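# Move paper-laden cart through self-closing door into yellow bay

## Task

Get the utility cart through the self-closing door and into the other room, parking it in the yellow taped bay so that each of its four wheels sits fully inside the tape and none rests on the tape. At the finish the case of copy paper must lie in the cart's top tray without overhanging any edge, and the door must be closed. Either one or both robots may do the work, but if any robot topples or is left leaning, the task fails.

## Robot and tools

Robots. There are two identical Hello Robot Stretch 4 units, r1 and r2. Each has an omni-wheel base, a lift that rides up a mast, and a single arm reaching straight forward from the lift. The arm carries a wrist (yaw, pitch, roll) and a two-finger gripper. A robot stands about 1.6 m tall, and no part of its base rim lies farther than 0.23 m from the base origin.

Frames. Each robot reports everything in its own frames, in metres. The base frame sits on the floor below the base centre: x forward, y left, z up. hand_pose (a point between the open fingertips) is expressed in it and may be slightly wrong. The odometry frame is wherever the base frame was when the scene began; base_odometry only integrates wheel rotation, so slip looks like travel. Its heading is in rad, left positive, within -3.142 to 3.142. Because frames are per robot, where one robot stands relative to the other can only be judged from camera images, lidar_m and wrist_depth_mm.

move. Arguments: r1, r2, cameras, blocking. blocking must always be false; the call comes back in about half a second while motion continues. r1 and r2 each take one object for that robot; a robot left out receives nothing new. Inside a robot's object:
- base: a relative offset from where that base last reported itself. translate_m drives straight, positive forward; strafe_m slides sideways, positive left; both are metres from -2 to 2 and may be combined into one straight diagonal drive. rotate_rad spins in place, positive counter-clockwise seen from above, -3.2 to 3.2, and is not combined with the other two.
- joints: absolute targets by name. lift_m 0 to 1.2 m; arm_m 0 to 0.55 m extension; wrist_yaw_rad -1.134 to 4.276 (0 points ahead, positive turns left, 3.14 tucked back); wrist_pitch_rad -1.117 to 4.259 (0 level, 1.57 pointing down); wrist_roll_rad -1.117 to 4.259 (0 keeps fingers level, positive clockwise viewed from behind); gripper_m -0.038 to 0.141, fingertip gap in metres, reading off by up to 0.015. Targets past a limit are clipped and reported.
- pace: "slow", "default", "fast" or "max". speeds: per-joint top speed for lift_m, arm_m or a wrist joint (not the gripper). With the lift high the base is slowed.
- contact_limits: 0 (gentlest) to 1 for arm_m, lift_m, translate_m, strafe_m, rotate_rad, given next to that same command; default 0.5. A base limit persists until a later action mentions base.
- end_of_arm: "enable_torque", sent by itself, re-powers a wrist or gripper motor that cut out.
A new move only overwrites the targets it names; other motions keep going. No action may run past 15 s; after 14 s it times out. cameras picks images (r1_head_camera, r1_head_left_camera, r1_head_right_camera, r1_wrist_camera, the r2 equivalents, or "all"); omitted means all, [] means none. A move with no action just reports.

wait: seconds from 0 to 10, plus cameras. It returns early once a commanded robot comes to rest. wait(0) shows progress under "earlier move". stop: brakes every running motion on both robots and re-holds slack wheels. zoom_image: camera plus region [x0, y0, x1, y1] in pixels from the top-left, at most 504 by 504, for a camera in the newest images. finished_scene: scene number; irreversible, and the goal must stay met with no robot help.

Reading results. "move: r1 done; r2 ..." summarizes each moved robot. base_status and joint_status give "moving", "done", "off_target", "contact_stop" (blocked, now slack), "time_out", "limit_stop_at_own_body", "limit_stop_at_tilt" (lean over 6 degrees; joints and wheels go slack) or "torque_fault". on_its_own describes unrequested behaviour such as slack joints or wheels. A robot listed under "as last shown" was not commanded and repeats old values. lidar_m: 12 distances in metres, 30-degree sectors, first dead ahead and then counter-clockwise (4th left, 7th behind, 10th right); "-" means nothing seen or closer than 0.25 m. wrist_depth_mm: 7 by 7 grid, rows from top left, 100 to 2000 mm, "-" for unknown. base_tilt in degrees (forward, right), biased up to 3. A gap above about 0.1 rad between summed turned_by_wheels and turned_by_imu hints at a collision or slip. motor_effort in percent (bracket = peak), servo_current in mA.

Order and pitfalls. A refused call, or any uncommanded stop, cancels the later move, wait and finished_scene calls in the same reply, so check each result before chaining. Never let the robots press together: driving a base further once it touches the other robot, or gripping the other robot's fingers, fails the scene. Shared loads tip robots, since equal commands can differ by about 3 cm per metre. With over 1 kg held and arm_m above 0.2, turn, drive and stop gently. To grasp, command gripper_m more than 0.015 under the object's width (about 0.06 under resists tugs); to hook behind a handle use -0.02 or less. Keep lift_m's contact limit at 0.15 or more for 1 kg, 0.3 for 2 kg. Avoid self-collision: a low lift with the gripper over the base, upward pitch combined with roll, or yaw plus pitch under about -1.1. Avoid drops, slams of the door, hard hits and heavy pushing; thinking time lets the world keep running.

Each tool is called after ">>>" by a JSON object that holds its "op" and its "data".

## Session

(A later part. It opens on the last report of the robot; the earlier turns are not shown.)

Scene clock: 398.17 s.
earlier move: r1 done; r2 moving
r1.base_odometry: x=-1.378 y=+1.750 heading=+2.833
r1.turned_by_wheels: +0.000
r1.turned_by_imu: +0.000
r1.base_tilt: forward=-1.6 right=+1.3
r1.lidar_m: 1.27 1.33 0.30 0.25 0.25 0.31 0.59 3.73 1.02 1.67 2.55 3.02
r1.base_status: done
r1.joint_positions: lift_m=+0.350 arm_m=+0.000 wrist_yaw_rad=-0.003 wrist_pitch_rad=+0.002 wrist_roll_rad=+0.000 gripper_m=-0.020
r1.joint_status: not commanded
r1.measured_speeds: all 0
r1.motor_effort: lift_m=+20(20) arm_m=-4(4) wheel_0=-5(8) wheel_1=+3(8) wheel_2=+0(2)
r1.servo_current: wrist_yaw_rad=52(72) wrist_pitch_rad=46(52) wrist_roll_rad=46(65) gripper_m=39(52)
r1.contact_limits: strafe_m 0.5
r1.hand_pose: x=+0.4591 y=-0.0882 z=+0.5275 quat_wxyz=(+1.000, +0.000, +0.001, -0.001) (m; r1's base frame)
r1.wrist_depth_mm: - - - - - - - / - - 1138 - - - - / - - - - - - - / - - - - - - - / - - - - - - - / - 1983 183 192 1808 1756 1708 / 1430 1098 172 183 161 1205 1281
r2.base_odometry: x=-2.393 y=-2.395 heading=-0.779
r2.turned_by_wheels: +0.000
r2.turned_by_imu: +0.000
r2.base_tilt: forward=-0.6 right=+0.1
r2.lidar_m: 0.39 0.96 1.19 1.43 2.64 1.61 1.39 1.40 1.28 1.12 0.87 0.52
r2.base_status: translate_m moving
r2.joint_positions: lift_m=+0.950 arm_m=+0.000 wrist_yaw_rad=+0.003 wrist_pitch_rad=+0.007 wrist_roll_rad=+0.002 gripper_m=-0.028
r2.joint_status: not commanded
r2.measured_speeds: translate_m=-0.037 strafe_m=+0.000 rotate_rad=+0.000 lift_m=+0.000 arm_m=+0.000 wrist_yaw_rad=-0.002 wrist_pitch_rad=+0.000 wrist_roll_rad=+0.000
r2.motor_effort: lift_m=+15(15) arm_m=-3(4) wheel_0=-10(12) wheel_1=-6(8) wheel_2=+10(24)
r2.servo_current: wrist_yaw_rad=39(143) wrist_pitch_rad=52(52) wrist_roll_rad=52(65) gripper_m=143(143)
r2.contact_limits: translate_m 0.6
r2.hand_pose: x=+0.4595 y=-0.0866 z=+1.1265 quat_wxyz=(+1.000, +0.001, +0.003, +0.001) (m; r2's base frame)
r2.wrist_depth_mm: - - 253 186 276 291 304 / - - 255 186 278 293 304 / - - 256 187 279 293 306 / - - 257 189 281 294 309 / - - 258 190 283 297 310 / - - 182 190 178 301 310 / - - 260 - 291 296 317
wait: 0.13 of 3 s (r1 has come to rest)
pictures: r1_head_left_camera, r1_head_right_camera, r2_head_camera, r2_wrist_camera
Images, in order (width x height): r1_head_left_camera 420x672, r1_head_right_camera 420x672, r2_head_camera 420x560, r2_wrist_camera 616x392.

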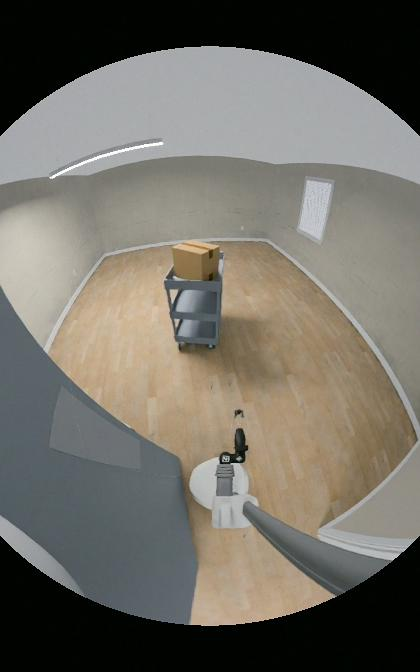

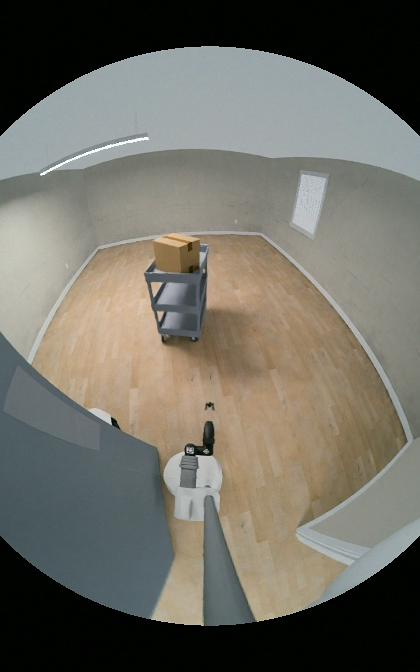

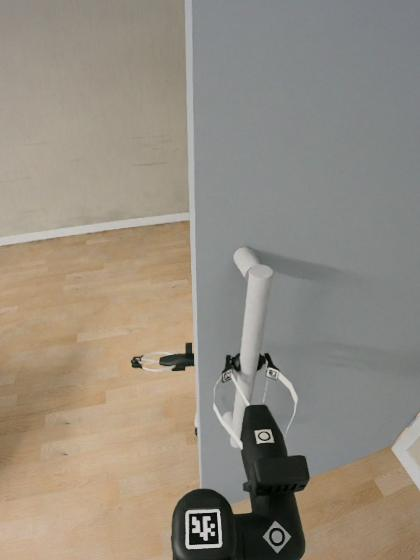

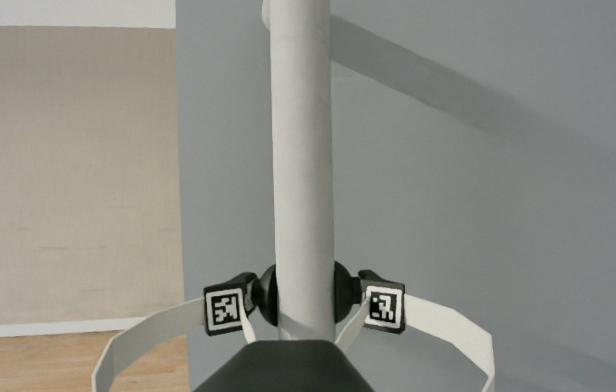

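>>> {"op": "move", "data": {"blocking": false, "r1": {"base":{"strafe_m":-0.12},"pace":"slow"}, "r2": {"base":{"translate_m":-0.06},"pace":"slow","contact_limits":{"translate_m":0.6}}, "cameras": []}}

>>> {"op": "wait", "data": {"seconds": 3, "cameras": []}}

>>> {"op": "wait", "data": {"seconds": 1.5, "cameras": ["r1_head_left_camera","r2_head_camera","r2_wrist_camera","r2_head_right_camera"]}}

Scene clock: 411.23 s.
earlier move: r2 done
move: r1 moving; r2 moving
r1.base_odometry: x=-1.373 y=+1.763 heading=+2.833
r1.turned_by_wheels: +0.000
r1.turned_by_imu: +0.000
r1.base_tilt: forward=-1.6 right=+1.3
r1.lidar_m: 1.26 1.35 0.32 0.28 0.26 0.35 0.65 3.73 0.97 1.67 2.54 3.04
r1.base_status: strafe_m moving
r1.joint_positions: lift_m=+0.350 arm_m=+0.000 wrist_yaw_rad=-0.003 wrist_pitch_rad=+0.002 wrist_roll_rad=+0.000 gripper_m=-0.020
r1.joint_status: not commanded
r1.measured_speeds: translate_m=+0.000 strafe_m=-0.057 rotate_rad=+0.001 lift_m=+0.000 arm_m=+0.000 wrist_yaw_rad=+0.000 wrist_pitch_rad=+0.000 wrist_roll_rad=+0.000
r1.motor_effort: lift_m=+20(20) arm_m=-4(4) wheel_0=+7(9) wheel_1=-6(8) wheel_2=+1(2)
r1.servo_current: wrist_yaw_rad=59(59) wrist_pitch_rad=39(46) wrist_roll_rad=52(59) gripper_m=39(46)
r1.hand_pose: x=+0.4591 y=-0.0882 z=+0.5275 quat_wxyz=(+1.000, +0.000, +0.001, -0.001) (m; r1's base frame)
r1.wrist_depth_mm: - - - - - - - / - - 1118 - - - - / - - - - - - - / - - - - - - - / - - - - - - - / - 1983 183 193 1808 1808 1708 / 1430 1098 172 183 161 1229 1205
r2.base_odometry: x=-2.406 y=-2.382 heading=-0.780
r2.turned_by_wheels: -0.001
r2.turned_by_imu: +0.000
r2.base_tilt: forward=-0.7 right=+0.1
r2.lidar_m: 0.42 0.97 1.17 1.50 2.66 1.59 1.38 1.38 1.29 1.13 0.91 0.53
r2.base_status: translate_m moving
r2.joint_positions: lift_m=+0.950 arm_m=+0.000 wrist_yaw_rad=+0.001 wrist_pitch_rad=+0.007 wrist_roll_rad=+0.002 gripper_m=-0.028
r2.joint_status: not commanded
r2.measured_speeds: translate_m=-0.049 strafe_m=+0.000 rotate_rad=-0.002 lift_m=+0.000 arm_m=+0.000 wrist_yaw_rad=-0.008 wrist_pitch_rad=+0.000 wrist_roll_rad=+0.000
r2.motor_effort: lift_m=+15(15) arm_m=-3(4) wheel_0=-11(12) wheel_1=-9(9) wheel_2=+14(14)
r2.servo_current: wrist_yaw_rad=46(52) wrist_pitch_rad=46(52) wrist_roll_rad=52(52) gripper_m=130(137)
r2.contact_limits: translate_m 0.6
r2.hand_pose: x=+0.4594 y=-0.0872 z=+1.1265 quat_wxyz=(+1.000, +0.001, +0.003, +0.000) (m; r2's base frame)
r2.wrist_depth_mm: - - 252 195 279 297 314 / - - 253 189 282 298 312 / - - 255 187 283 298 314 / - - 258 193 286 301 315 / - - 258 195 289 304 319 / - - 184 193 178 303 322 / - - 258 - 294 300 327
pictures: none
No camera images: "cameras" was empty.

Scene clock: 412.57 s.
earlier move: r1 moving; r2 done
r1.base_odometry: x=-1.342 y=+1.861 heading=+2.833
r1.turned_by_wheels: +0.000
r1.turned_by_imu: -0.001
r1.base_tilt: forward=-1.6 right=+1.3
r1.lidar_m: 1.26 1.33 0.51 0.42 0.41 0.50 3.69 3.68 0.91 1.62 2.42 2.92
r1.base_status: strafe_m moving
r1.joint_positions: lift_m=+0.350 arm_m=+0.000 wrist_yaw_rad=-0.003 wrist_pitch_rad=+0.002 wrist_roll_rad=+0.000 gripper_m=-0.020
r1.joint_status: not commanded
r1.measured_speeds: translate_m=+0.000 strafe_m=-0.029 rotate_rad=+0.002 lift_m=+0.000 arm_m=+0.000 wrist_yaw_rad=+0.000 wrist_pitch_rad=+0.000 wrist_roll_rad=+0.000
r1.motor_effort: lift_m=+20(20) arm_m=-4(4) wheel_0=+6(9) wheel_1=-2(8) wheel_2=-1(2)
r1.servo_current: wrist_yaw_rad=39(65) wrist_pitch_rad=33(46) wrist_roll_rad=46(59) gripper_m=46(46)
r1.hand_pose: x=+0.4591 y=-0.0882 z=+0.5275 quat_wxyz=(+1.000, +0.000, +0.001, -0.001) (m; r1's base frame)
r1.wrist_depth_mm: - - - - - - - / - 1205 1255 - - - - / - - - - - - - / - - - - - - - / - - - - - - - / - - 183 192 1808 1808 1708 / 1308 141 178 183 161 1205 1255
r2.base_odometry: x=-2.440 y=-2.349 heading=-0.780
r2.turned_by_wheels: -0.001
r2.turned_by_imu: -0.001
r2.base_tilt: forward=-0.6 right=+0.1
r2.lidar_m: 0.44 3.40 1.19 1.73 2.53 1.54 1.33 1.33 1.28 1.11 0.97 0.46
r2.base_status: done
r2.joint_positions: lift_m=+0.950 arm_m=+0.000 wrist_yaw_rad=-0.006 wrist_pitch_rad=+0.007 wrist_roll_rad=+0.002 gripper_m=-0.028
r2.joint_status: not commanded
r2.measured_speeds: all 0
r2.motor_effort: lift_m=+15(15) arm_m=-3(4) wheel_0=-16(19) wheel_1=-7(10) wheel_2=+7(14)
r2.servo_current: wrist_yaw_rad=52(65) wrist_pitch_rad=46(59) wrist_roll_rad=39(59) gripper_m=137(143)
r2.contact_limits: translate_m 0.6
r2.hand_pose: x=+0.4587 y=-0.0893 z=+1.1265 quat_wxyz=(+1.000, +0.001, +0.003, -0.003) (m; r2's base frame)
r2.wrist_depth_mm: - - 253 195 289 314 334 / - - 255 195 293 314 338 / - - 257 197 296 317 340 / - - 258 197 297 319 343 / - - 258 198 298 320 345 / - - 186 198 177 322 347 / - - 258 - 306 317 -
wait: 1.33 of 3 s (r2 has come to rest)
pictures: none
No camera images: "cameras" was empty.

Scene clock: 413.10 s.
earlier move: r1 done
r1.base_odometry: x=-1.341 y=+1.864 heading=+2.833
r1.turned_by_wheels: +0.000
r1.turned_by_imu: +0.000
r1.base_tilt: forward=-1.6 right=+1.3
r1.lidar_m: 1.30 1.32 0.49 0.41 0.42 0.48 3.68 3.70 0.92 1.60 2.43 2.89
r1.base_status: done
r1.joint_positions: lift_m=+0.350 arm_m=+0.000 wrist_yaw_rad=-0.003 wrist_pitch_rad=+0.002 wrist_roll_rad=+0.000 gripper_m=-0.020
r1.joint_status: not commanded
r1.measured_speeds: all 0
r1.motor_effort: lift_m=+20(20) arm_m=-4(4) wheel_0=+3(9) wheel_1=-2(8) wheel_2=+0(2)
r1.servo_current: wrist_yaw_rad=65(65) wrist_pitch_rad=46(46) wrist_roll_rad=52(59) gripper_m=39(46)
r1.hand_pose: x=+0.4591 y=-0.0882 z=+0.5275 quat_wxyz=(+1.000, +0.000, +0.001, -0.001) (m; r1's base frame)
r1.wrist_depth_mm: - - - - - - - / - 1205 1255 - - - - / - - - - - - - / - - - - - - - / - - - - - - - / - - 183 193 1863 1808 1708 / 1308 141 179 183 161 1205 1281
r2.base_odometry: x=-2.440 y=-2.349 heading=-0.780
r2.turned_by_wheels: +0.000
r2.turned_by_imu: +0.000
r2.base_tilt: forward=-0.7 right=+0.1
r2.lidar_m: 0.41 3.41 1.21 1.71 2.56 1.55 1.33 1.35 1.29 1.13 0.98 0.45
r2.base_status: done
r2.joint_positions: lift_m=+0.950 arm_m=+0.000 wrist_yaw_rad=-0.006 wrist_pitch_rad=+0.007 wrist_roll_rad=+0.002 gripper_m=-0.028
r2.joint_status: not commanded
r2.measured_speeds: all 0
r2.motor_effort: lift_m=+15(15) arm_m=-4(4) wheel_0=-16(19) wheel_1=-7(10) wheel_2=+7(14)
r2.servo_current: wrist_yaw_rad=46(65) wrist_pitch_rad=46(59) wrist_roll_rad=33(59) gripper_m=137(143)
r2.contact_limits: translate_m 0.6
r2.hand_pose: x=+0.4587 y=-0.0893 z=+1.1265 quat_wxyz=(+1.000, +0.001, +0.003, -0.003) (m; r2's base frame)
r2.wrist_depth_mm: - - 253 194 290 314 334 / - - 255 196 293 317 340 / - - 258 197 294 319 342 / - - 259 197 297 319 342 / - - 259 197 297 320 347 / - - 187 197 177 322 347 / - - 256 - 306 319 -
wait: 0.53 of 1.5 s (r1 has come to rest)
pictures: r1_head_left_camera, r2_head_camera, r2_head_right_camera, r2_wrist_camera
Images, in order (width x height): r1_head_left_camera 420x672, r2_head_camera 420x560, r2_head_right_camera 420x672, r2_wrist_camera 616x392.

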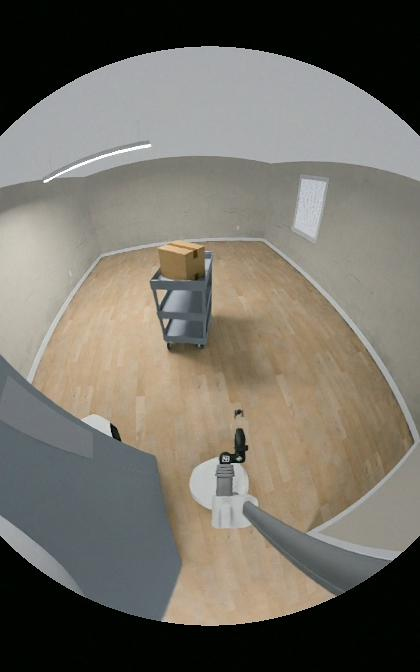

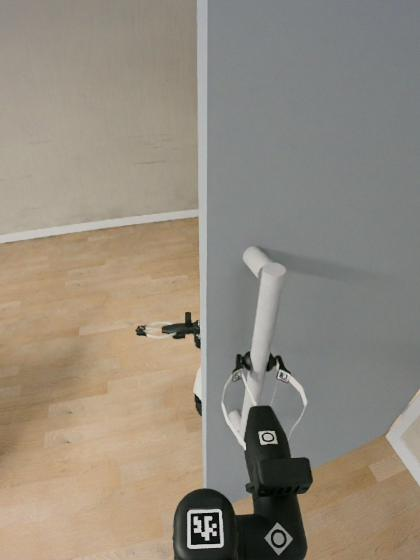

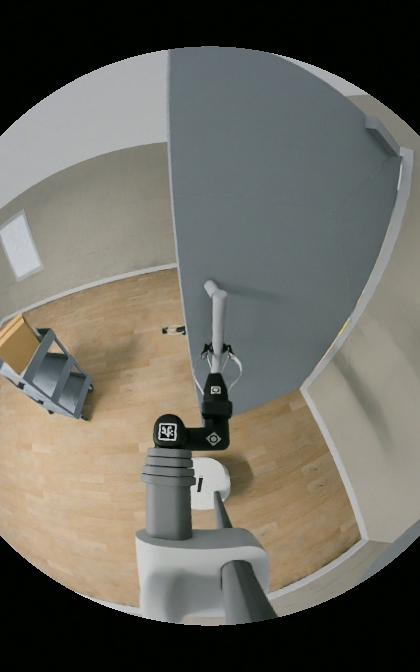

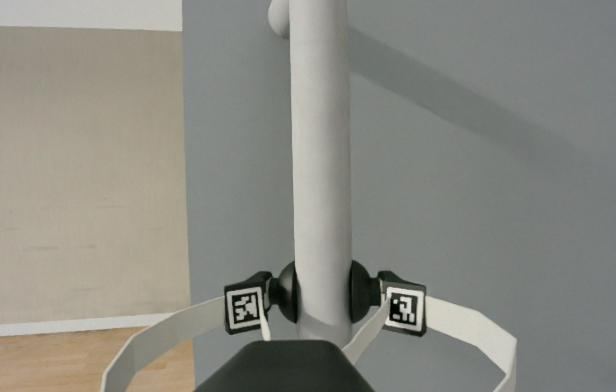

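>>> {"op": "move", "data": {"blocking": false, "r1": {"base":{"strafe_m":-0.55},"joints":{"gripper_m":0.05}}, "cameras": []}}

>>> {"op": "wait", "data": {"seconds": 4, "cameras": []}}

>>> {"op": "move", "data": {"blocking": false, "r1": {"base":{"rotate_rad":0.15}}, "cameras": []}}

>>> {"op": "wait", "data": {"seconds": 2, "cameras": ["r1_head_camera","r1_head_left_camera","r2_wrist_camera"]}}

Scene clock: 423.83 s.
move: r1 moving
r1.base_odometry: x=-1.330 y=+1.898 heading=+2.833
r1.turned_by_wheels: +0.000
r1.turned_by_imu: +0.000
r1.base_tilt: forward=-1.6 right=+1.3
r1.lidar_m: 1.29 1.33 0.53 0.45 0.45 0.54 3.67 3.66 0.90 1.59 2.38 2.85
r1.base_status: strafe_m moving
r1.joint_positions: lift_m=+0.350 arm_m=+0.000 wrist_yaw_rad=-0.003 wrist_pitch_rad=+0.002 wrist_roll_rad=+0.000 gripper_m=+0.005
r1.joint_status: gripper_m moving
r1.measured_speeds: translate_m=+0.000 strafe_m=-0.142 rotate_rad=-0.002 lift_m=+0.000 arm_m=+0.000 wrist_yaw_rad=+0.000 wrist_pitch_rad=+0.000 wrist_roll_rad=+0.000
r1.motor_effort: lift_m=+20(20) arm_m=-4(4) wheel_0=+10(11) wheel_1=-8(10) wheel_2=-1(1)
r1.servo_current: wrist_yaw_rad=52(65) wrist_pitch_rad=46(52) wrist_roll_rad=52(59) gripper_m=59(72)
r1.hand_pose: x=+0.4591 y=-0.0882 z=+0.5275 quat_wxyz=(+1.000, +0.000, +0.001, -0.001) (m; r1's base frame)
r1.wrist_depth_mm: - - - - - - - / - 1205 - - - - - / - - - - - - - / - - - - - - - / - - - - - - - / - - 187 204 185 1808 1661 / 1281 141 183 1308 156 1205 1255
r2: as last shown
r2.lidar_m: 0.44 3.42 1.21 1.67 2.58 1.54 1.34 1.34 1.28 1.13 0.99 0.44
r2.motor_effort: lift_m=+15(15) arm_m=-3(4) wheel_0=-16(16) wheel_1=-7(8) wheel_2=+7(7)
r2.servo_current: wrist_yaw_rad=46(59) wrist_pitch_rad=46(52) wrist_roll_rad=39(59) gripper_m=137(143)
r2.contact_limits: translate_m 0.6
r2.wrist_depth_mm: - - 253 194 290 315 334 / - - 255 196 291 315 340 / - - 257 197 296 315 340 / - - 258 196 297 320 343 / - - 258 198 298 320 345 / - - 186 197 176 322 349 / - - 257 - 307 319 -
pictures: none
No camera images: "cameras" was empty.

Scene clock: 426.50 s.
earlier move: r1 done
r1.base_odometry: x=-1.174 y=+2.388 heading=+2.833
r1.turned_by_wheels: +0.000
r1.turned_by_imu: -0.003
r1.base_tilt: forward=-1.6 right=+1.2
r1.lidar_m: 4.11 1.44 3.20 0.91 0.94 1.09 3.98 0.58 0.72 1.32 1.91 2.25
r1.base_status: done
r1.joint_positions: lift_m=+0.350 arm_m=+0.000 wrist_yaw_rad=-0.003 wrist_pitch_rad=+0.002 wrist_roll_rad=+0.000 gripper_m=+0.050
r1.joint_status: all done
r1.measured_speeds: all 0
r1.motor_effort: lift_m=+20(20) arm_m=-4(4) wheel_0=+1(12) wheel_1=-1(11) wheel_2=+0(2)
r1.servo_current: wrist_yaw_rad=59(72) wrist_pitch_rad=39(52) wrist_roll_rad=46(65) gripper_m=46(85)
r1.hand_pose: x=+0.4591 y=-0.0882 z=+0.5275 quat_wxyz=(+1.000, +0.000, +0.001, -0.001) (m; r1's base frame)
r1.wrist_depth_mm: - - - - - - - / 1281 - - - - - - / 1618 - - - - - - / - - - - - - - / - - - - - - - / - 1983 194 1863 190 1808 1708 / 1308 1229 1229 154 1182 1255 1255
r2.base_odometry: x=-2.440 y=-2.349 heading=-0.780
r2.turned_by_wheels: +0.000
r2.turned_by_imu: +0.000
r2.base_tilt: forward=-0.6 right=+0.1
r2.lidar_m: 0.41 3.41 1.20 1.68 2.55 1.56 1.32 1.34 1.30 1.11 0.94 0.45
r2.base_status: not commanded
r2.joint_positions: lift_m=+0.950 arm_m=+0.000 wrist_yaw_rad=-0.006 wrist_pitch_rad=+0.007 wrist_roll_rad=+0.002 gripper_m=-0.028
r2.joint_status: not commanded
r2.measured_speeds: all 0
r2.motor_effort: lift_m=+15(15) arm_m=-3(4) wheel_0=-16(16) wheel_1=-7(8) wheel_2=+7(7)
r2.servo_current: wrist_yaw_rad=52(65) wrist_pitch_rad=52(52) wrist_roll_rad=52(59) gripper_m=137(143)
r2.contact_limits: translate_m 0.6
r2.hand_pose: x=+0.4587 y=-0.0893 z=+1.1265 quat_wxyz=(+1.000, +0.001, +0.003, -0.003) (m; r2's base frame)
r2.wrist_depth_mm: - - 254 195 289 314 334 / - - 257 195 294 314 340 / - - 257 196 294 317 342 / - - 259 196 296 319 343 / - - 258 197 298 322 345 / - - 187 198 176 322 349 / - - 257 - 306 319 -
wait: 2.67 of 4 s (r1 has come to rest)
pictures: none
No camera images: "cameras" was empty.

Scene clock: 427.00 s.
move: r1 moving
r1.base_odometry: x=-1.174 y=+2.388 heading=+2.981
r1.turned_by_wheels: +0.148
r1.turned_by_imu: +0.148
r1.base_tilt: forward=-1.6 right=+1.3
r1.lidar_m: 1.72 1.44 1.05 0.92 0.96 3.78 0.58 0.62 0.79 1.86 1.94 2.52
r1.base_status: rotate_rad moving
r1.joint_positions: lift_m=+0.350 arm_m=+0.000 wrist_yaw_rad=-0.002 wrist_pitch_rad=+0.002 wrist_roll_rad=+0.000 gripper_m=+0.050
r1.joint_status: not commanded
r1.measured_speeds: translate_m=+0.000 strafe_m=+0.000 rotate_rad=+0.121 lift_m=+0.000 arm_m=+0.000 wrist_yaw_rad=+0.003 wrist_pitch_rad=+0.000 wrist_roll_rad=+0.000
r1.motor_effort: lift_m=+20(20) arm_m=-4(4) wheel_0=-1(7) wheel_1=-2(7) wheel_2=+0(7)
r1.servo_current: wrist_yaw_rad=46(65) wrist_pitch_rad=39(52) wrist_roll_rad=59(59) gripper_m=39(52)
r1.hand_pose: x=+0.4591 y=-0.0881 z=+0.5275 quat_wxyz=(+1.000, +0.000, +0.001, -0.001) (m; r1's base frame)
r1.wrist_depth_mm: - - - - - - - / - 1336 - - - - - / - - - - - - - / - - - - - - - / - - - - - - - / - - 193 1921 192 1808 1661 / 1308 1229 1229 154 1182 1205 1255
r2: as last shown
r2.lidar_m: 0.41 3.43 1.20 1.68 2.58 1.55 1.34 1.35 1.29 1.11 0.98 0.48
r2.motor_effort: lift_m=+15(15) arm_m=-4(4) wheel_0=-16(16) wheel_1=-7(7) wheel_2=+7(7)
r2.servo_current: wrist_yaw_rad=46(65) wrist_pitch_rad=46(46) wrist_roll_rad=39(59) gripper_m=137(150)
r2.contact_limits: translate_m 0.6
r2.wrist_depth_mm: - - 253 195 289 312 334 / - - 255 196 291 315 342 / - - 258 196 294 319 342 / - - 258 198 296 320 345 / - - 260 198 298 320 345 / - - 187 197 176 324 351 / - - 257 - 304 319 -
pictures: none
No camera images: "cameras" was empty.

Scene clock: 427.33 s.
earlier move: r1 done
r1.base_odometry: x=-1.174 y=+2.388 heading=+2.983
r1.turned_by_wheels: +0.002
r1.turned_by_imu: +0.002
r1.base_tilt: forward=-1.6 right=+1.3
r1.lidar_m: 1.71 1.46 1.03 0.92 0.96 3.76 0.56 0.60 0.80 1.88 1.93 2.49
r1.base_status: done
r1.joint_positions: lift_m=+0.350 arm_m=+0.000 wrist_yaw_rad=-0.002 wrist_pitch_rad=+0.002 wrist_roll_rad=+0.000 gripper_m=+0.050
r1.joint_status: not commanded
r1.measured_speeds: all 0
r1.motor_effort: lift_m=+20(20) arm_m=-4(4) wheel_0=-3(7) wheel_1=-3(7) wheel_2=+0(7)
r1.servo_current: wrist_yaw_rad=59(65) wrist_pitch_rad=39(52) wrist_roll_rad=52(59) gripper_m=46(52)
r1.hand_pose: x=+0.4591 y=-0.0881 z=+0.5275 quat_wxyz=(+1.000, +0.000, +0.001, -0.001) (m; r1's base frame)
r1.wrist_depth_mm: - - - - - - - / - 1336 - - - - - / - 1756 - - - - - / - - - - - - - / - - - - - - - / - - 193 1921 191 1808 1756 / 1336 1229 1229 154 1160 1229 1281
r2.base_odometry: x=-2.440 y=-2.349 heading=-0.780
r2.turned_by_wheels: +0.000
r2.turned_by_imu: +0.000
r2.base_tilt: forward=-0.6 right=+0.1
r2.lidar_m: 0.43 3.42 1.19 1.73 2.55 1.53 1.34 1.34 1.29 1.13 0.96 0.44
r2.base_status: not commanded
r2.joint_positions: lift_m=+0.950 arm_m=+0.000 wrist_yaw_rad=-0.006 wrist_pitch_rad=+0.007 wrist_roll_rad=+0.002 gripper_m=-0.028
r2.joint_status: not commanded
r2.measured_speeds: all 0
r2.motor_effort: lift_m=+15(15) arm_m=-4(4) wheel_0=-16(16) wheel_1=-7(7) wheel_2=+7(7)
r2.servo_current: wrist_yaw_rad=46(65) wrist_pitch_rad=52(52) wrist_roll_rad=46(59) gripper_m=130(150)
r2.contact_limits: translate_m 0.6
r2.hand_pose: x=+0.4587 y=-0.0893 z=+1.1265 quat_wxyz=(+1.000, +0.001, +0.003, -0.003) (m; r2's base frame)
r2.wrist_depth_mm: - - 254 194 290 314 334 / - - 256 196 296 315 340 / - - 256 196 296 317 342 / - - 259 196 297 319 345 / - - 259 197 298 320 345 / - - 187 197 177 322 349 / - - 256 - 306 317 -
wait: 0.33 of 2 s (r1 has come to rest)
pictures: r1_head_camera, r1_head_left_camera, r2_wrist_camera
Images, in order (width x height): r1_head_camera 420x560, r1_head_left_camera 420x672, r2_wrist_camera 616x392.

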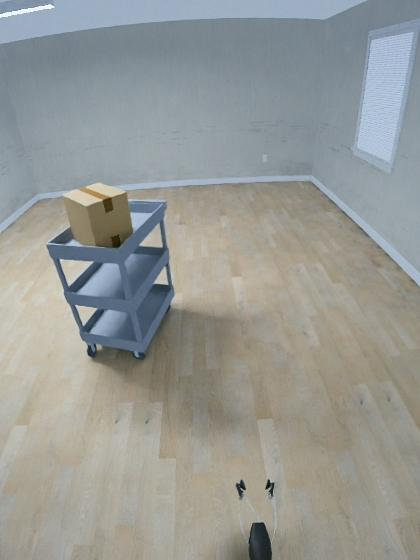

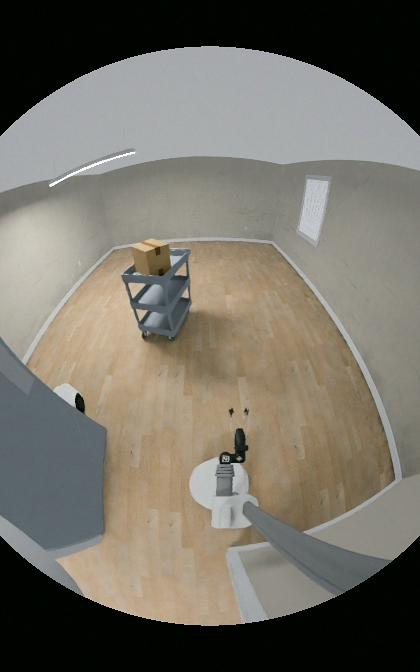

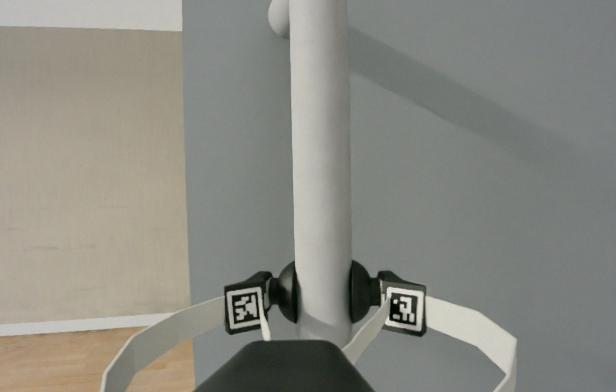

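>>> {"op": "move", "data": {"blocking": false, "r1": {"base":{"strafe_m":-0.3,"translate_m":1.0},"joints":{"wrist_roll_rad":1.57},"pace":"fast"}, "cameras": []}}

>>> {"op": "wait", "data": {"seconds": 5, "cameras": []}}

>>> {"op": "move", "data": {"blocking": false, "r1": {"base":{"translate_m":1.8},"pace":"fast"}, "cameras": []}}

>>> {"op": "wait", "data": {"seconds": 7, "cameras": ["r1_head_left_camera"]}}

>>> {"op": "move", "data": {"blocking": false, "r1": {"base":{"rotate_rad":3.14}}, "cameras": []}}

>>> {"op": "wait", "data": {"seconds": 4, "cameras": ["r1_head_left_camera","r1_head_camera"]}}

Scene clock: 437.00 s.
move: r1 moving
r1.base_odometry: x=-1.222 y=+2.411 heading=+2.983
r1.turned_by_wheels: +0.000
r1.turned_by_imu: +0.000
r1.base_tilt: forward=-1.6 right=+1.3
r1.lidar_m: 1.77 1.43 1.05 0.97 0.95 3.84 0.63 0.66 0.88 1.87 1.92 2.50
r1.base_status: translate_m moving; strafe_m moving
r1.joint_positions: lift_m=+0.350 arm_m=+0.000 wrist_yaw_rad=-0.002 wrist_pitch_rad=+0.002 wrist_roll_rad=+0.633 gripper_m=+0.050
r1.joint_status: wrist_roll_rad moving
r1.measured_speeds: translate_m=+0.194 strafe_m=-0.059 rotate_rad=-0.006 lift_m=+0.000 arm_m=+0.000 wrist_yaw_rad=+0.000 wrist_pitch_rad=+0.000 wrist_roll_rad=+1.819
r1.motor_effort: lift_m=+20(20) arm_m=-4(4) wheel_0=+9(12) wheel_1=+4(6) wheel_2=-12(12)
r1.servo_current: wrist_yaw_rad=52(65) wrist_pitch_rad=33(46) wrist_roll_rad=91(124) gripper_m=46(46)
r1.hand_pose: x=+0.4591 y=-0.0881 z=+0.5275 quat_wxyz=(+0.950, +0.311, +0.001, -0.001) (m; r1's base frame)
r1.wrist_depth_mm: - - - - - - - / - - - - - - - / - - - - - - - / 1255 - - - - - 1499 / 1160 - - - - 1499 1118 / - - 195 - 191 1098 917 / - 1098 - 154 1025 866 759
r2: as last shown
r2.lidar_m: 0.42 3.43 1.19 1.69 2.57 1.54 1.34 1.34 1.31 1.13 0.96 0.46
r2.motor_effort: lift_m=+15(15) arm_m=-3(4) wheel_0=-16(16) wheel_1=-7(7) wheel_2=+7(7)
r2.servo_current: wrist_yaw_rad=46(59) wrist_pitch_rad=52(52) wrist_roll_rad=39(52) gripper_m=137(137)
r2.contact_limits: translate_m 0.6
r2.wrist_depth_mm: - - 253 194 290 314 334 / - - 255 195 293 317 340 / - - 256 196 294 317 342 / - - 258 196 297 320 343 / - - 259 198 298 320 345 / - - 187 198 176 324 351 / - - 258 - 304 320 -
pictures: none
No camera images: "cameras" was empty.

Scene clock: 440.37 s.
earlier move: r1 done
r1.base_odometry: x=-2.114 y=+2.842 heading=+2.983
r1.turned_by_wheels: +0.000
r1.turned_by_imu: -0.001
r1.base_tilt: forward=-1.6 right=+1.3
r1.lidar_m: 4.21 1.02 0.87 1.70 1.46 1.75 1.55 1.61 1.63 1.52 1.58 2.03
r1.base_status: done
r1.joint_positions: lift_m=+0.350 arm_m=+0.000 wrist_yaw_rad=-0.002 wrist_pitch_rad=+0.002 wrist_roll_rad=+1.568 gripper_m=+0.050
r1.joint_status: all done
r1.measured_speeds: all 0
r1.motor_effort: lift_m=+20(20) arm_m=-4(4) wheel_0=+1(13) wheel_1=+2(6) wheel_2=+0(13)
r1.servo_current: wrist_yaw_rad=39(72) wrist_pitch_rad=39(52) wrist_roll_rad=39(124) gripper_m=39(46)
r1.hand_pose: x=+0.4591 y=-0.0881 z=+0.5275 quat_wxyz=(+0.708, +0.706, +0.000, -0.002) (m; r1's base frame)
r1.wrist_depth_mm: - - - - 1921 1042 741 / - - - - - 1060 750 / - - - - - 1060 759 / - - - - - 1078 759 / - - - - - 1078 759 / - - 196 - 191 1025 778 / - - - 154 1983 976 768
r2.base_odometry: x=-2.440 y=-2.349 heading=-0.780
r2.turned_by_wheels: +0.000
r2.turned_by_imu: +0.000
r2.base_tilt: forward=-0.6 right=+0.1
r2.lidar_m: 0.41 1.71 1.19 1.68 2.57 1.53 1.32 1.35 1.31 1.12 0.96 0.44
r2.base_status: not commanded
r2.joint_positions: lift_m=+0.950 arm_m=+0.000 wrist_yaw_rad=-0.006 wrist_pitch_rad=+0.007 wrist_roll_rad=+0.002 gripper_m=-0.028
r2.joint_status: not commanded
r2.measured_speeds: all 0
r2.motor_effort: lift_m=+15(15) arm_m=-3(4) wheel_0=-15(16) wheel_1=-7(8) wheel_2=+7(7)
r2.servo_current: wrist_yaw_rad=59(65) wrist_pitch_rad=52(59) wrist_roll_rad=46(59) gripper_m=137(143)
r2.contact_limits: translate_m 0.6
r2.hand_pose: x=+0.4587 y=-0.0893 z=+1.1265 quat_wxyz=(+1.000, +0.001, +0.003, -0.003) (m; r2's base frame)
r2.wrist_depth_mm: - - 254 194 290 314 336 / - - 256 196 296 317 340 / - - 256 196 296 315 343 / - - 258 197 297 320 345 / - - 258 198 298 320 347 / - - 187 197 177 324 349 / - - 258 - 306 319 -
wait: 3.37 of 5 s (r1 has come to rest)
pictures: none
No camera images: "cameras" was empty.

Scene clock: 440.87 s.
move: r1 moving
r1.base_odometry: x=-2.164 y=+2.850 heading=+2.983
r1.turned_by_wheels: +0.000
r1.turned_by_imu: +0.000
r1.base_tilt: forward=-1.6 right=+1.3
r1.lidar_m: 4.17 1.01 0.87 1.77 1.48 1.76 1.59 1.65 1.62 1.52 1.57 2.04
r1.base_status: translate_m moving
r1.joint_positions: lift_m=+0.350 arm_m=+0.000 wrist_yaw_rad=-0.002 wrist_pitch_rad=+0.002 wrist_roll_rad=+1.568 gripper_m=+0.050
r1.joint_status: not commanded
r1.measured_speeds: translate_m=+0.195 strafe_m=-0.001 rotate_rad=+0.000 lift_m=+0.000 arm_m=+0.000 wrist_yaw_rad=+0.000 wrist_pitch_rad=+0.000 wrist_roll_rad=+0.000
r1.motor_effort: lift_m=+20(20) arm_m=-4(4) wheel_0=+9(10) wheel_1=+6(8) wheel_2=-12(12)
r1.servo_current: wrist_yaw_rad=46(52) wrist_pitch_rad=46(52) wrist_roll_rad=52(59) gripper_m=46(46)
r1.hand_pose: x=+0.4591 y=-0.0881 z=+0.5275 quat_wxyz=(+0.708, +0.706, +0.000, -0.002) (m; r1's base frame)
r1.wrist_depth_mm: - - - - 1921 1060 741 / - - - - - 1060 741 / - - - - - 1078 750 / - - - - - 1098 759 / - - - - - 1098 768 / - - 196 - 191 1008 768 / - - - 153 1921 946 768
r2: as last shown
r2.lidar_m: 0.43 1.72 1.18 1.68 2.50 1.53 1.32 1.33 1.32 1.14 0.96 0.45
r2.motor_effort: lift_m=+15(15) arm_m=-3(4) wheel_0=-16(16) wheel_1=-7(8) wheel_2=+7(7)
r2.servo_current: wrist_yaw_rad=39(65) wrist_pitch_rad=46(52) wrist_roll_rad=59(59) gripper_m=137(137)
r2.contact_limits: translate_m 0.6
r2.wrist_depth_mm: - - 253 195 289 314 334 / - - 255 196 293 314 338 / - - 257 196 294 319 342 / - - 258 196 296 319 343 / - - 259 198 298 322 347 / - - 187 197 176 322 351 / - - 258 - 306 319 -
pictures: none
No camera images: "cameras" was empty.

Scene clock: 446.23 s.
earlier move: r1 done
r1.base_odometry: x=-3.892 y=+3.126 heading=+2.983
r1.turned_by_wheels: +0.000
r1.turned_by_imu: +0.000
r1.base_tilt: forward=-1.6 right=+1.3
r1.lidar_m: 2.43 2.50 3.24 3.32 1.03 0.97 3.39 2.20 1.50 1.39 1.40 1.87
r1.base_status: done
r1.joint_positions: lift_m=+0.350 arm_m=+0.000 wrist_yaw_rad=-0.002 wrist_pitch_rad=+0.002 wrist_roll_rad=+1.568 gripper_m=+0.050
r1.joint_status: not commanded
r1.measured_speeds: all 0
r1.motor_effort: lift_m=+20(20) arm_m=-4(4) wheel_0=+0(10) wheel_1=-1(9) wheel_2=+2(14)
r1.servo_current: wrist_yaw_rad=65(91) wrist_pitch_rad=39(52) wrist_roll_rad=39(85) gripper_m=46(52)
r1.hand_pose: x=+0.4591 y=-0.0881 z=+0.5275 quat_wxyz=(+0.708, +0.706, +0.000, -0.002) (m; r1's base frame)
r1.wrist_depth_mm: - - - - 1921 1042 723 / - - - - - 1060 750 / - - - - - 1118 741 / - - - - - 1060 750 / - - - - - 1078 759 / - - 196 - 190 1025 759 / - - - 153 1708 960 768
r2.base_odometry: x=-2.440 y=-2.349 heading=-0.780
r2.turned_by_wheels: +0.000
r2.turned_by_imu: +0.001
r2.base_tilt: forward=-0.6 right=+0.1
r2.lidar_m: 0.42 3.41 1.20 1.72 2.56 1.54 1.34 1.34 1.33 1.13 0.97 0.45
r2.base_status: not commanded
r2.joint_positions: lift_m=+0.950 arm_m=+0.000 wrist_yaw_rad=-0.006 wrist_pitch_rad=+0.007 wrist_roll_rad=+0.002 gripper_m=-0.028
r2.joint_status: not commanded
r2.measured_speeds: all 0
r2.motor_effort: lift_m=+15(15) arm_m=-4(4) wheel_0=-16(16) wheel_1=-7(8) wheel_2=+7(8)
r2.servo_current: wrist_yaw_rad=46(72) wrist_pitch_rad=46(52) wrist_roll_rad=39(65) gripper_m=130(143)
r2.contact_limits: translate_m 0.6
r2.hand_pose: x=+0.4587 y=-0.0893 z=+1.1265 quat_wxyz=(+1.000, +0.001, +0.003, -0.003) (m; r2's base frame)
r2.wrist_depth_mm: - - 253 194 290 314 336 / - - 256 196 293 314 338 / - - 257 196 296 317 340 / - - 259 197 297 319 343 / - - 259 198 300 319 347 / - - 187 198 177 322 351 / - - 258 - 306 317 -
wait: 5.37 of 7 s (r1 has come to rest)
pictures: r1_head_left_camera
Images, in order (width x height): r1_head_left_camera 420x672.

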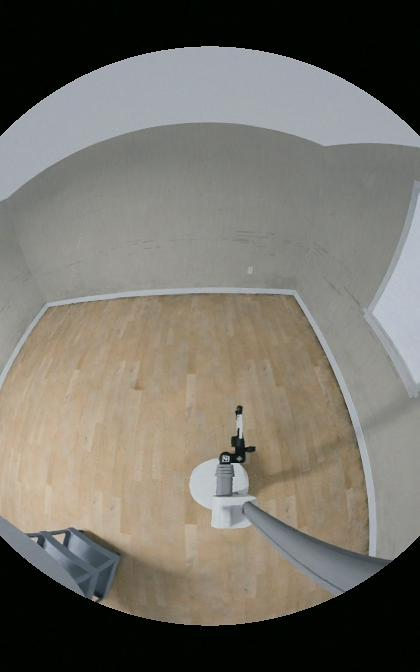

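Scene clock: 446.73 s.
move: r1 moving
r1.base_odometry: x=-3.892 y=+3.126 heading=-3.049
r1.turned_by_wheels: +0.252
r1.turned_by_imu: +0.253
r1.base_tilt: forward=-1.6 right=+1.3
r1.lidar_m: 2.42 2.70 3.34 3.30 0.99 1.54 3.32 1.74 1.39 1.39 1.55 2.44
r1.base_status: rotate_rad moving
r1.joint_positions: lift_m=+0.350 arm_m=+0.000 wrist_yaw_rad=-0.002 wrist_pitch_rad=+0.002 wrist_roll_rad=+1.568 gripper_m=+0.050
r1.joint_status: not commanded
r1.measured_speeds: translate_m=+0.001 strafe_m=-0.001 rotate_rad=+0.970 lift_m=+0.000 arm_m=+0.000 wrist_yaw_rad=+0.000 wrist_pitch_rad=+0.000 wrist_roll_rad=+0.000
r1.motor_effort: lift_m=+20(20) arm_m=-4(4) wheel_0=-8(8) wheel_1=-7(8) wheel_2=-6(7)
r1.servo_current: wrist_yaw_rad=52(72) wrist_pitch_rad=39(46) wrist_roll_rad=46(65) gripper_m=39(46)
r1.hand_pose: x=+0.4591 y=-0.0881 z=+0.5275 quat_wxyz=(+0.708, +0.706, +0.000, -0.002) (m; r1's base frame)
r1.wrist_depth_mm: - - - - 1921 1042 750 / - - - - - 1078 741 / - - - - - 1078 750 / - - - - - 1078 768 / - - - - - 1098 768 / - - 196 - 191 1025 750 / - - - 154 1661 960 768
r2: as last shown
r2.turned_by_imu: +0.000
r2.lidar_m: 0.43 3.42 1.19 1.70 2.54 1.53 1.32 1.34 1.30 1.10 0.97 0.45
r2.motor_effort: lift_m=+15(15) arm_m=-4(4) wheel_0=-16(16) wheel_1=-7(8) wheel_2=+7(7)
r2.servo_current: wrist_yaw_rad=46(65) wrist_pitch_rad=52(52) wrist_roll_rad=52(59) gripper_m=137(137)
r2.contact_limits: translate_m 0.6
r2.wrist_depth_mm: - - 254 195 287 314 332 / - - 255 196 293 315 340 / - - 257 196 296 315 342 / - - 259 196 297 317 343 / - - 260 198 298 320 345 / - - 187 198 176 322 349 / - - 257 - 307 317 -
pictures: none
No camera images: "cameras" was empty.

Scene clock: 449.10 s.
earlier move: r1 done
r1.base_odometry: x=-3.892 y=+3.126 heading=-0.161
r1.turned_by_wheels: +2.888
r1.turned_by_imu: +2.903
r1.base_tilt: forward=-1.6 right=+1.3
r1.lidar_m: 3.34 2.22 1.48 1.36 1.37 1.85 2.43 2.50 3.22 3.34 1.05 1.01
r1.base_status: done
r1.joint_positions: lift_m=+0.350 arm_m=+0.000 wrist_yaw_rad=-0.002 wrist_pitch_rad=+0.002 wrist_roll_rad=+1.568 gripper_m=+0.050
r1.joint_status: not commanded
r1.measured_speeds: all 0
r1.motor_effort: lift_m=+20(20) arm_m=-4(4) wheel_0=-2(11) wheel_1=+0(9) wheel_2=+0(9)
r1.servo_current: wrist_yaw_rad=39(72) wrist_pitch_rad=39(52) wrist_roll_rad=65(65) gripper_m=39(52)
r1.hand_pose: x=+0.4592 y=-0.0880 z=+0.5275 quat_wxyz=(+0.708, +0.706, +0.000, -0.002) (m; r1's base frame)
r1.wrist_depth_mm: - - - - 1921 1042 732 / - - - - - 1060 732 / - - - - - 1078 750 / - - - - - 1098 759 / - - - - - 1078 768 / - - 196 - 191 1025 768 / - - - 153 1756 960 759
r2.base_odometry: x=-2.440 y=-2.349 heading=-0.780
r2.turned_by_wheels: +0.000
r2.turned_by_imu: +0.000
r2.base_tilt: forward=-0.6 right=+0.1
r2.lidar_m: 0.43 3.42 1.18 1.72 2.57 1.54 1.35 1.34 1.30 1.12 0.99 0.45
r2.base_status: not commanded
r2.joint_positions: lift_m=+0.950 arm_m=+0.000 wrist_yaw_rad=-0.006 wrist_pitch_rad=+0.007 wrist_roll_rad=+0.002 gripper_m=-0.028
r2.joint_status: not commanded
r2.measured_speeds: all 0
r2.motor_effort: lift_m=+15(15) arm_m=-3(4) wheel_0=-16(16) wheel_1=-7(8) wheel_2=+7(7)
r2.servo_current: wrist_yaw_rad=59(65) wrist_pitch_rad=52(52) wrist_roll_rad=52(65) gripper_m=137(143)
r2.contact_limits: translate_m 0.6
r2.hand_pose: x=+0.4587 y=-0.0893 z=+1.1265 quat_wxyz=(+1.000, +0.001, +0.003, -0.003) (m; r2's base frame)
r2.wrist_depth_mm: - - 254 194 287 314 334 / - - 256 196 293 315 340 / - - 257 196 294 317 342 / - - 257 197 296 319 343 / - - 258 197 298 320 347 / - - 187 198 177 324 349 / - - 257 - 306 317 -
wait: 2.37 of 4 s (r1 has come to rest)
pictures: r1_head_camera, r1_head_left_camera
Images, in order (width x height): r1_head_camera 420x560, r1_head_left_camera 420x672.

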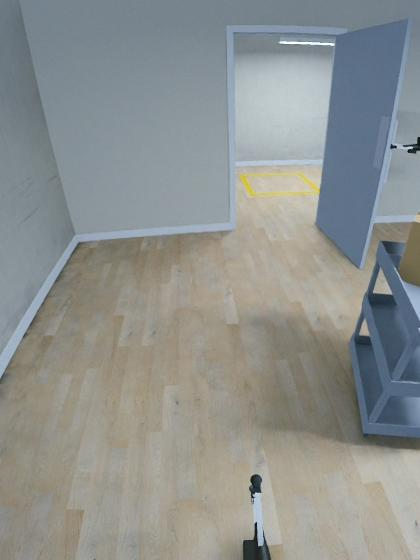

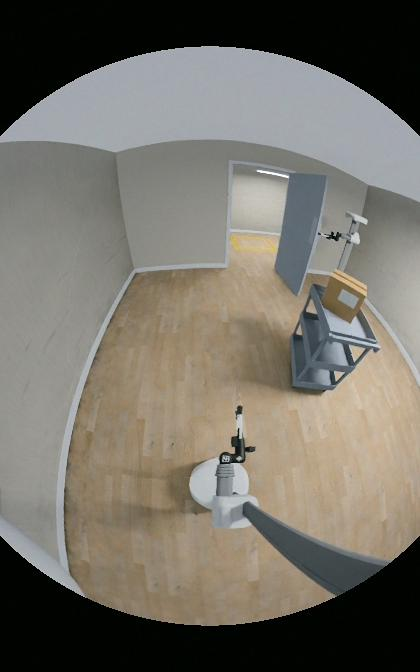

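>>> {"op": "move", "data": {"blocking": false, "r1": {"base":{"strafe_m":-0.95,"translate_m":-0.35},"joints":{"lift_m":0.9,"gripper_m":0.1}}, "cameras": []}}

>>> {"op": "wait", "data": {"seconds": 6, "cameras": ["r1_head_left_camera","r1_head_camera","r1_wrist_camera"]}}

Scene clock: 455.00 s.
move: r1 moving
r1.base_odometry: x=-3.907 y=+3.099 heading=-0.160
r1.turned_by_wheels: +0.000
r1.turned_by_imu: +0.000
r1.base_tilt: forward=-1.6 right=+1.3
r1.lidar_m: 3.36 2.25 1.54 1.38 1.41 1.88 2.43 2.49 3.17 3.31 1.05 1.01
r1.base_status: translate_m moving; strafe_m moving
r1.joint_positions: lift_m=+0.387 arm_m=+0.000 wrist_yaw_rad=-0.002 wrist_pitch_rad=+0.002 wrist_roll_rad=+1.568 gripper_m=+0.069
r1.joint_status: lift_m moving; gripper_m moving
r1.measured_speeds: translate_m=-0.042 strafe_m=-0.117 rotate_rad=-0.003 lift_m=+0.146 arm_m=+0.000 wrist_yaw_rad=+0.000 wrist_pitch_rad=+0.000 wrist_roll_rad=+0.000
r1.motor_effort: lift_m=+27(27) arm_m=-4(4) wheel_0=+7(9) wheel_1=-8(10) wheel_2=+4(4)
r1.servo_current: wrist_yaw_rad=39(59) wrist_pitch_rad=46(46) wrist_roll_rad=39(59) gripper_m=78(78)
r1.hand_pose: x=+0.4592 y=-0.0880 z=+0.5650 quat_wxyz=(+0.708, +0.706, +0.000, -0.002) (m; r1's base frame)
r1.wrist_depth_mm: - - - - - 1118 778 / - - - - - 1118 788 / - - - - - 1138 798 / - - - - - 1182 820 / - - - - - 1182 809 / - - 193 - 191 1098 809 / - - - 151 1863 1025 798
r2: as last shown
r2.lidar_m: 0.44 3.43 1.19 1.70 2.54 1.54 1.34 1.34 1.31 1.13 0.98 0.46
r2.servo_current: wrist_yaw_rad=39(65) wrist_pitch_rad=39(52) wrist_roll_rad=33(52) gripper_m=137(143)
r2.contact_limits: translate_m 0.6
r2.wrist_depth_mm: - - 253 194 289 315 336 / - - 254 195 294 315 340 / - - 257 196 294 315 342 / - - 258 196 297 319 343 / - - 260 198 298 322 345 / - - 187 197 176 324 349 / - - 257 - 306 317 -
pictures: none
No camera images: "cameras" was empty.

Scene clock: 459.33 s.
earlier move: r1 done
r1.base_odometry: x=-4.389 y=+2.244 heading=-0.160
r1.turned_by_wheels: +0.000
r1.turned_by_imu: -0.006
r1.base_tilt: forward=-1.6 right=+1.3
r1.lidar_m: 1.00 3.65 2.47 2.27 2.31 2.17 2.00 2.07 2.62 2.42 2.47 2.62
r1.base_status: done
r1.joint_positions: lift_m=+0.900 arm_m=+0.000 wrist_yaw_rad=-0.002 wrist_pitch_rad=+0.002 wrist_roll_rad=+1.568 gripper_m=+0.100
r1.joint_status: all done
r1.measured_speeds: all 0
r1.motor_effort: lift_m=+25(28) arm_m=-4(4) wheel_0=+1(10) wheel_1=-1(12) wheel_2=+2(6)
r1.servo_current: wrist_yaw_rad=52(72) wrist_pitch_rad=39(52) wrist_roll_rad=33(72) gripper_m=39(85)
r1.hand_pose: x=+0.4592 y=-0.0880 z=+1.0771 quat_wxyz=(+0.708, +0.706, +0.000, -0.002) (m; r1's base frame)
r1.wrist_depth_mm: - - - - - - 1576 / - - - - - - 1537 / - - - - - - 1430 / - - - - 1118 - 878 / - - - 1205 1118 - 891 / - - 214 - 197 - 904 / - - - 144 917 - 1430
r2.base_odometry: x=-2.440 y=-2.349 heading=-0.780
r2.turned_by_wheels: +0.000
r2.turned_by_imu: +0.001
r2.base_tilt: forward=-0.6 right=+0.1
r2.lidar_m: 0.42 3.42 1.20 1.72 2.57 1.56 1.32 1.34 1.30 1.12 0.96 0.47
r2.base_status: not commanded
r2.joint_positions: lift_m=+0.950 arm_m=+0.000 wrist_yaw_rad=-0.006 wrist_pitch_rad=+0.007 wrist_roll_rad=+0.002 gripper_m=-0.028
r2.joint_status: not commanded
r2.measured_speeds: all 0
r2.motor_effort: lift_m=+15(15) arm_m=-4(4) wheel_0=-15(17) wheel_1=-7(8) wheel_2=+7(7)
r2.servo_current: wrist_yaw_rad=52(72) wrist_pitch_rad=52(59) wrist_roll_rad=39(65) gripper_m=137(143)
r2.contact_limits: translate_m 0.6
r2.hand_pose: x=+0.4587 y=-0.0893 z=+1.1265 quat_wxyz=(+1.000, +0.001, +0.003, -0.003) (m; r2's base frame)
r2.wrist_depth_mm: - - 252 195 289 314 334 / - - 256 195 294 317 342 / - - 257 196 296 317 343 / - - 258 197 298 320 343 / - - 260 197 298 320 345 / - - 186 197 177 324 351 / - - 256 - 306 317 -
wait: 4.33 of 6 s (r1 has come to rest)
pictures: r1_head_camera, r1_head_left_camera, r1_wrist_camera
Images, in order (width x height): r1_head_camera 420x560, r1_head_left_camera 420x672, r1_wrist_camera 616x392.

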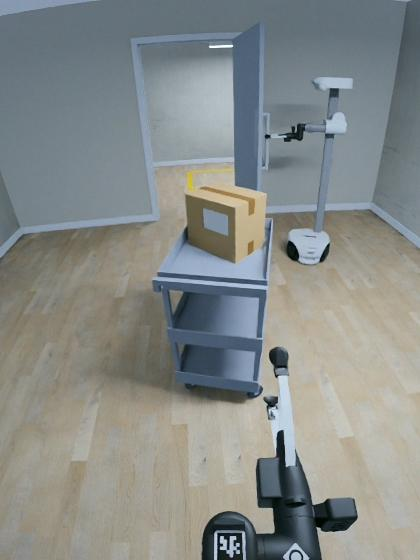

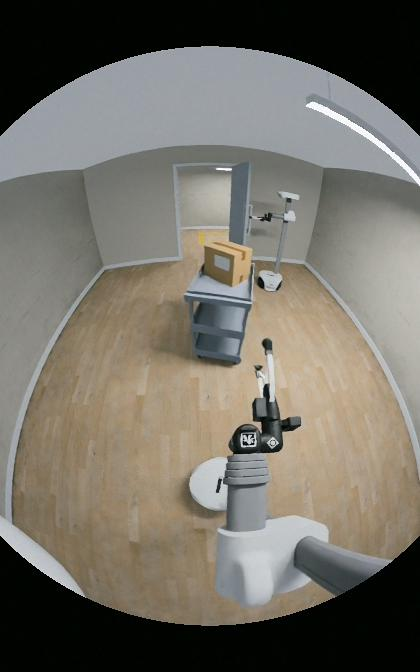

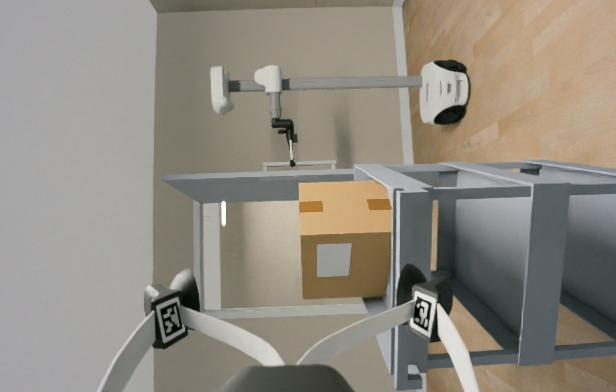

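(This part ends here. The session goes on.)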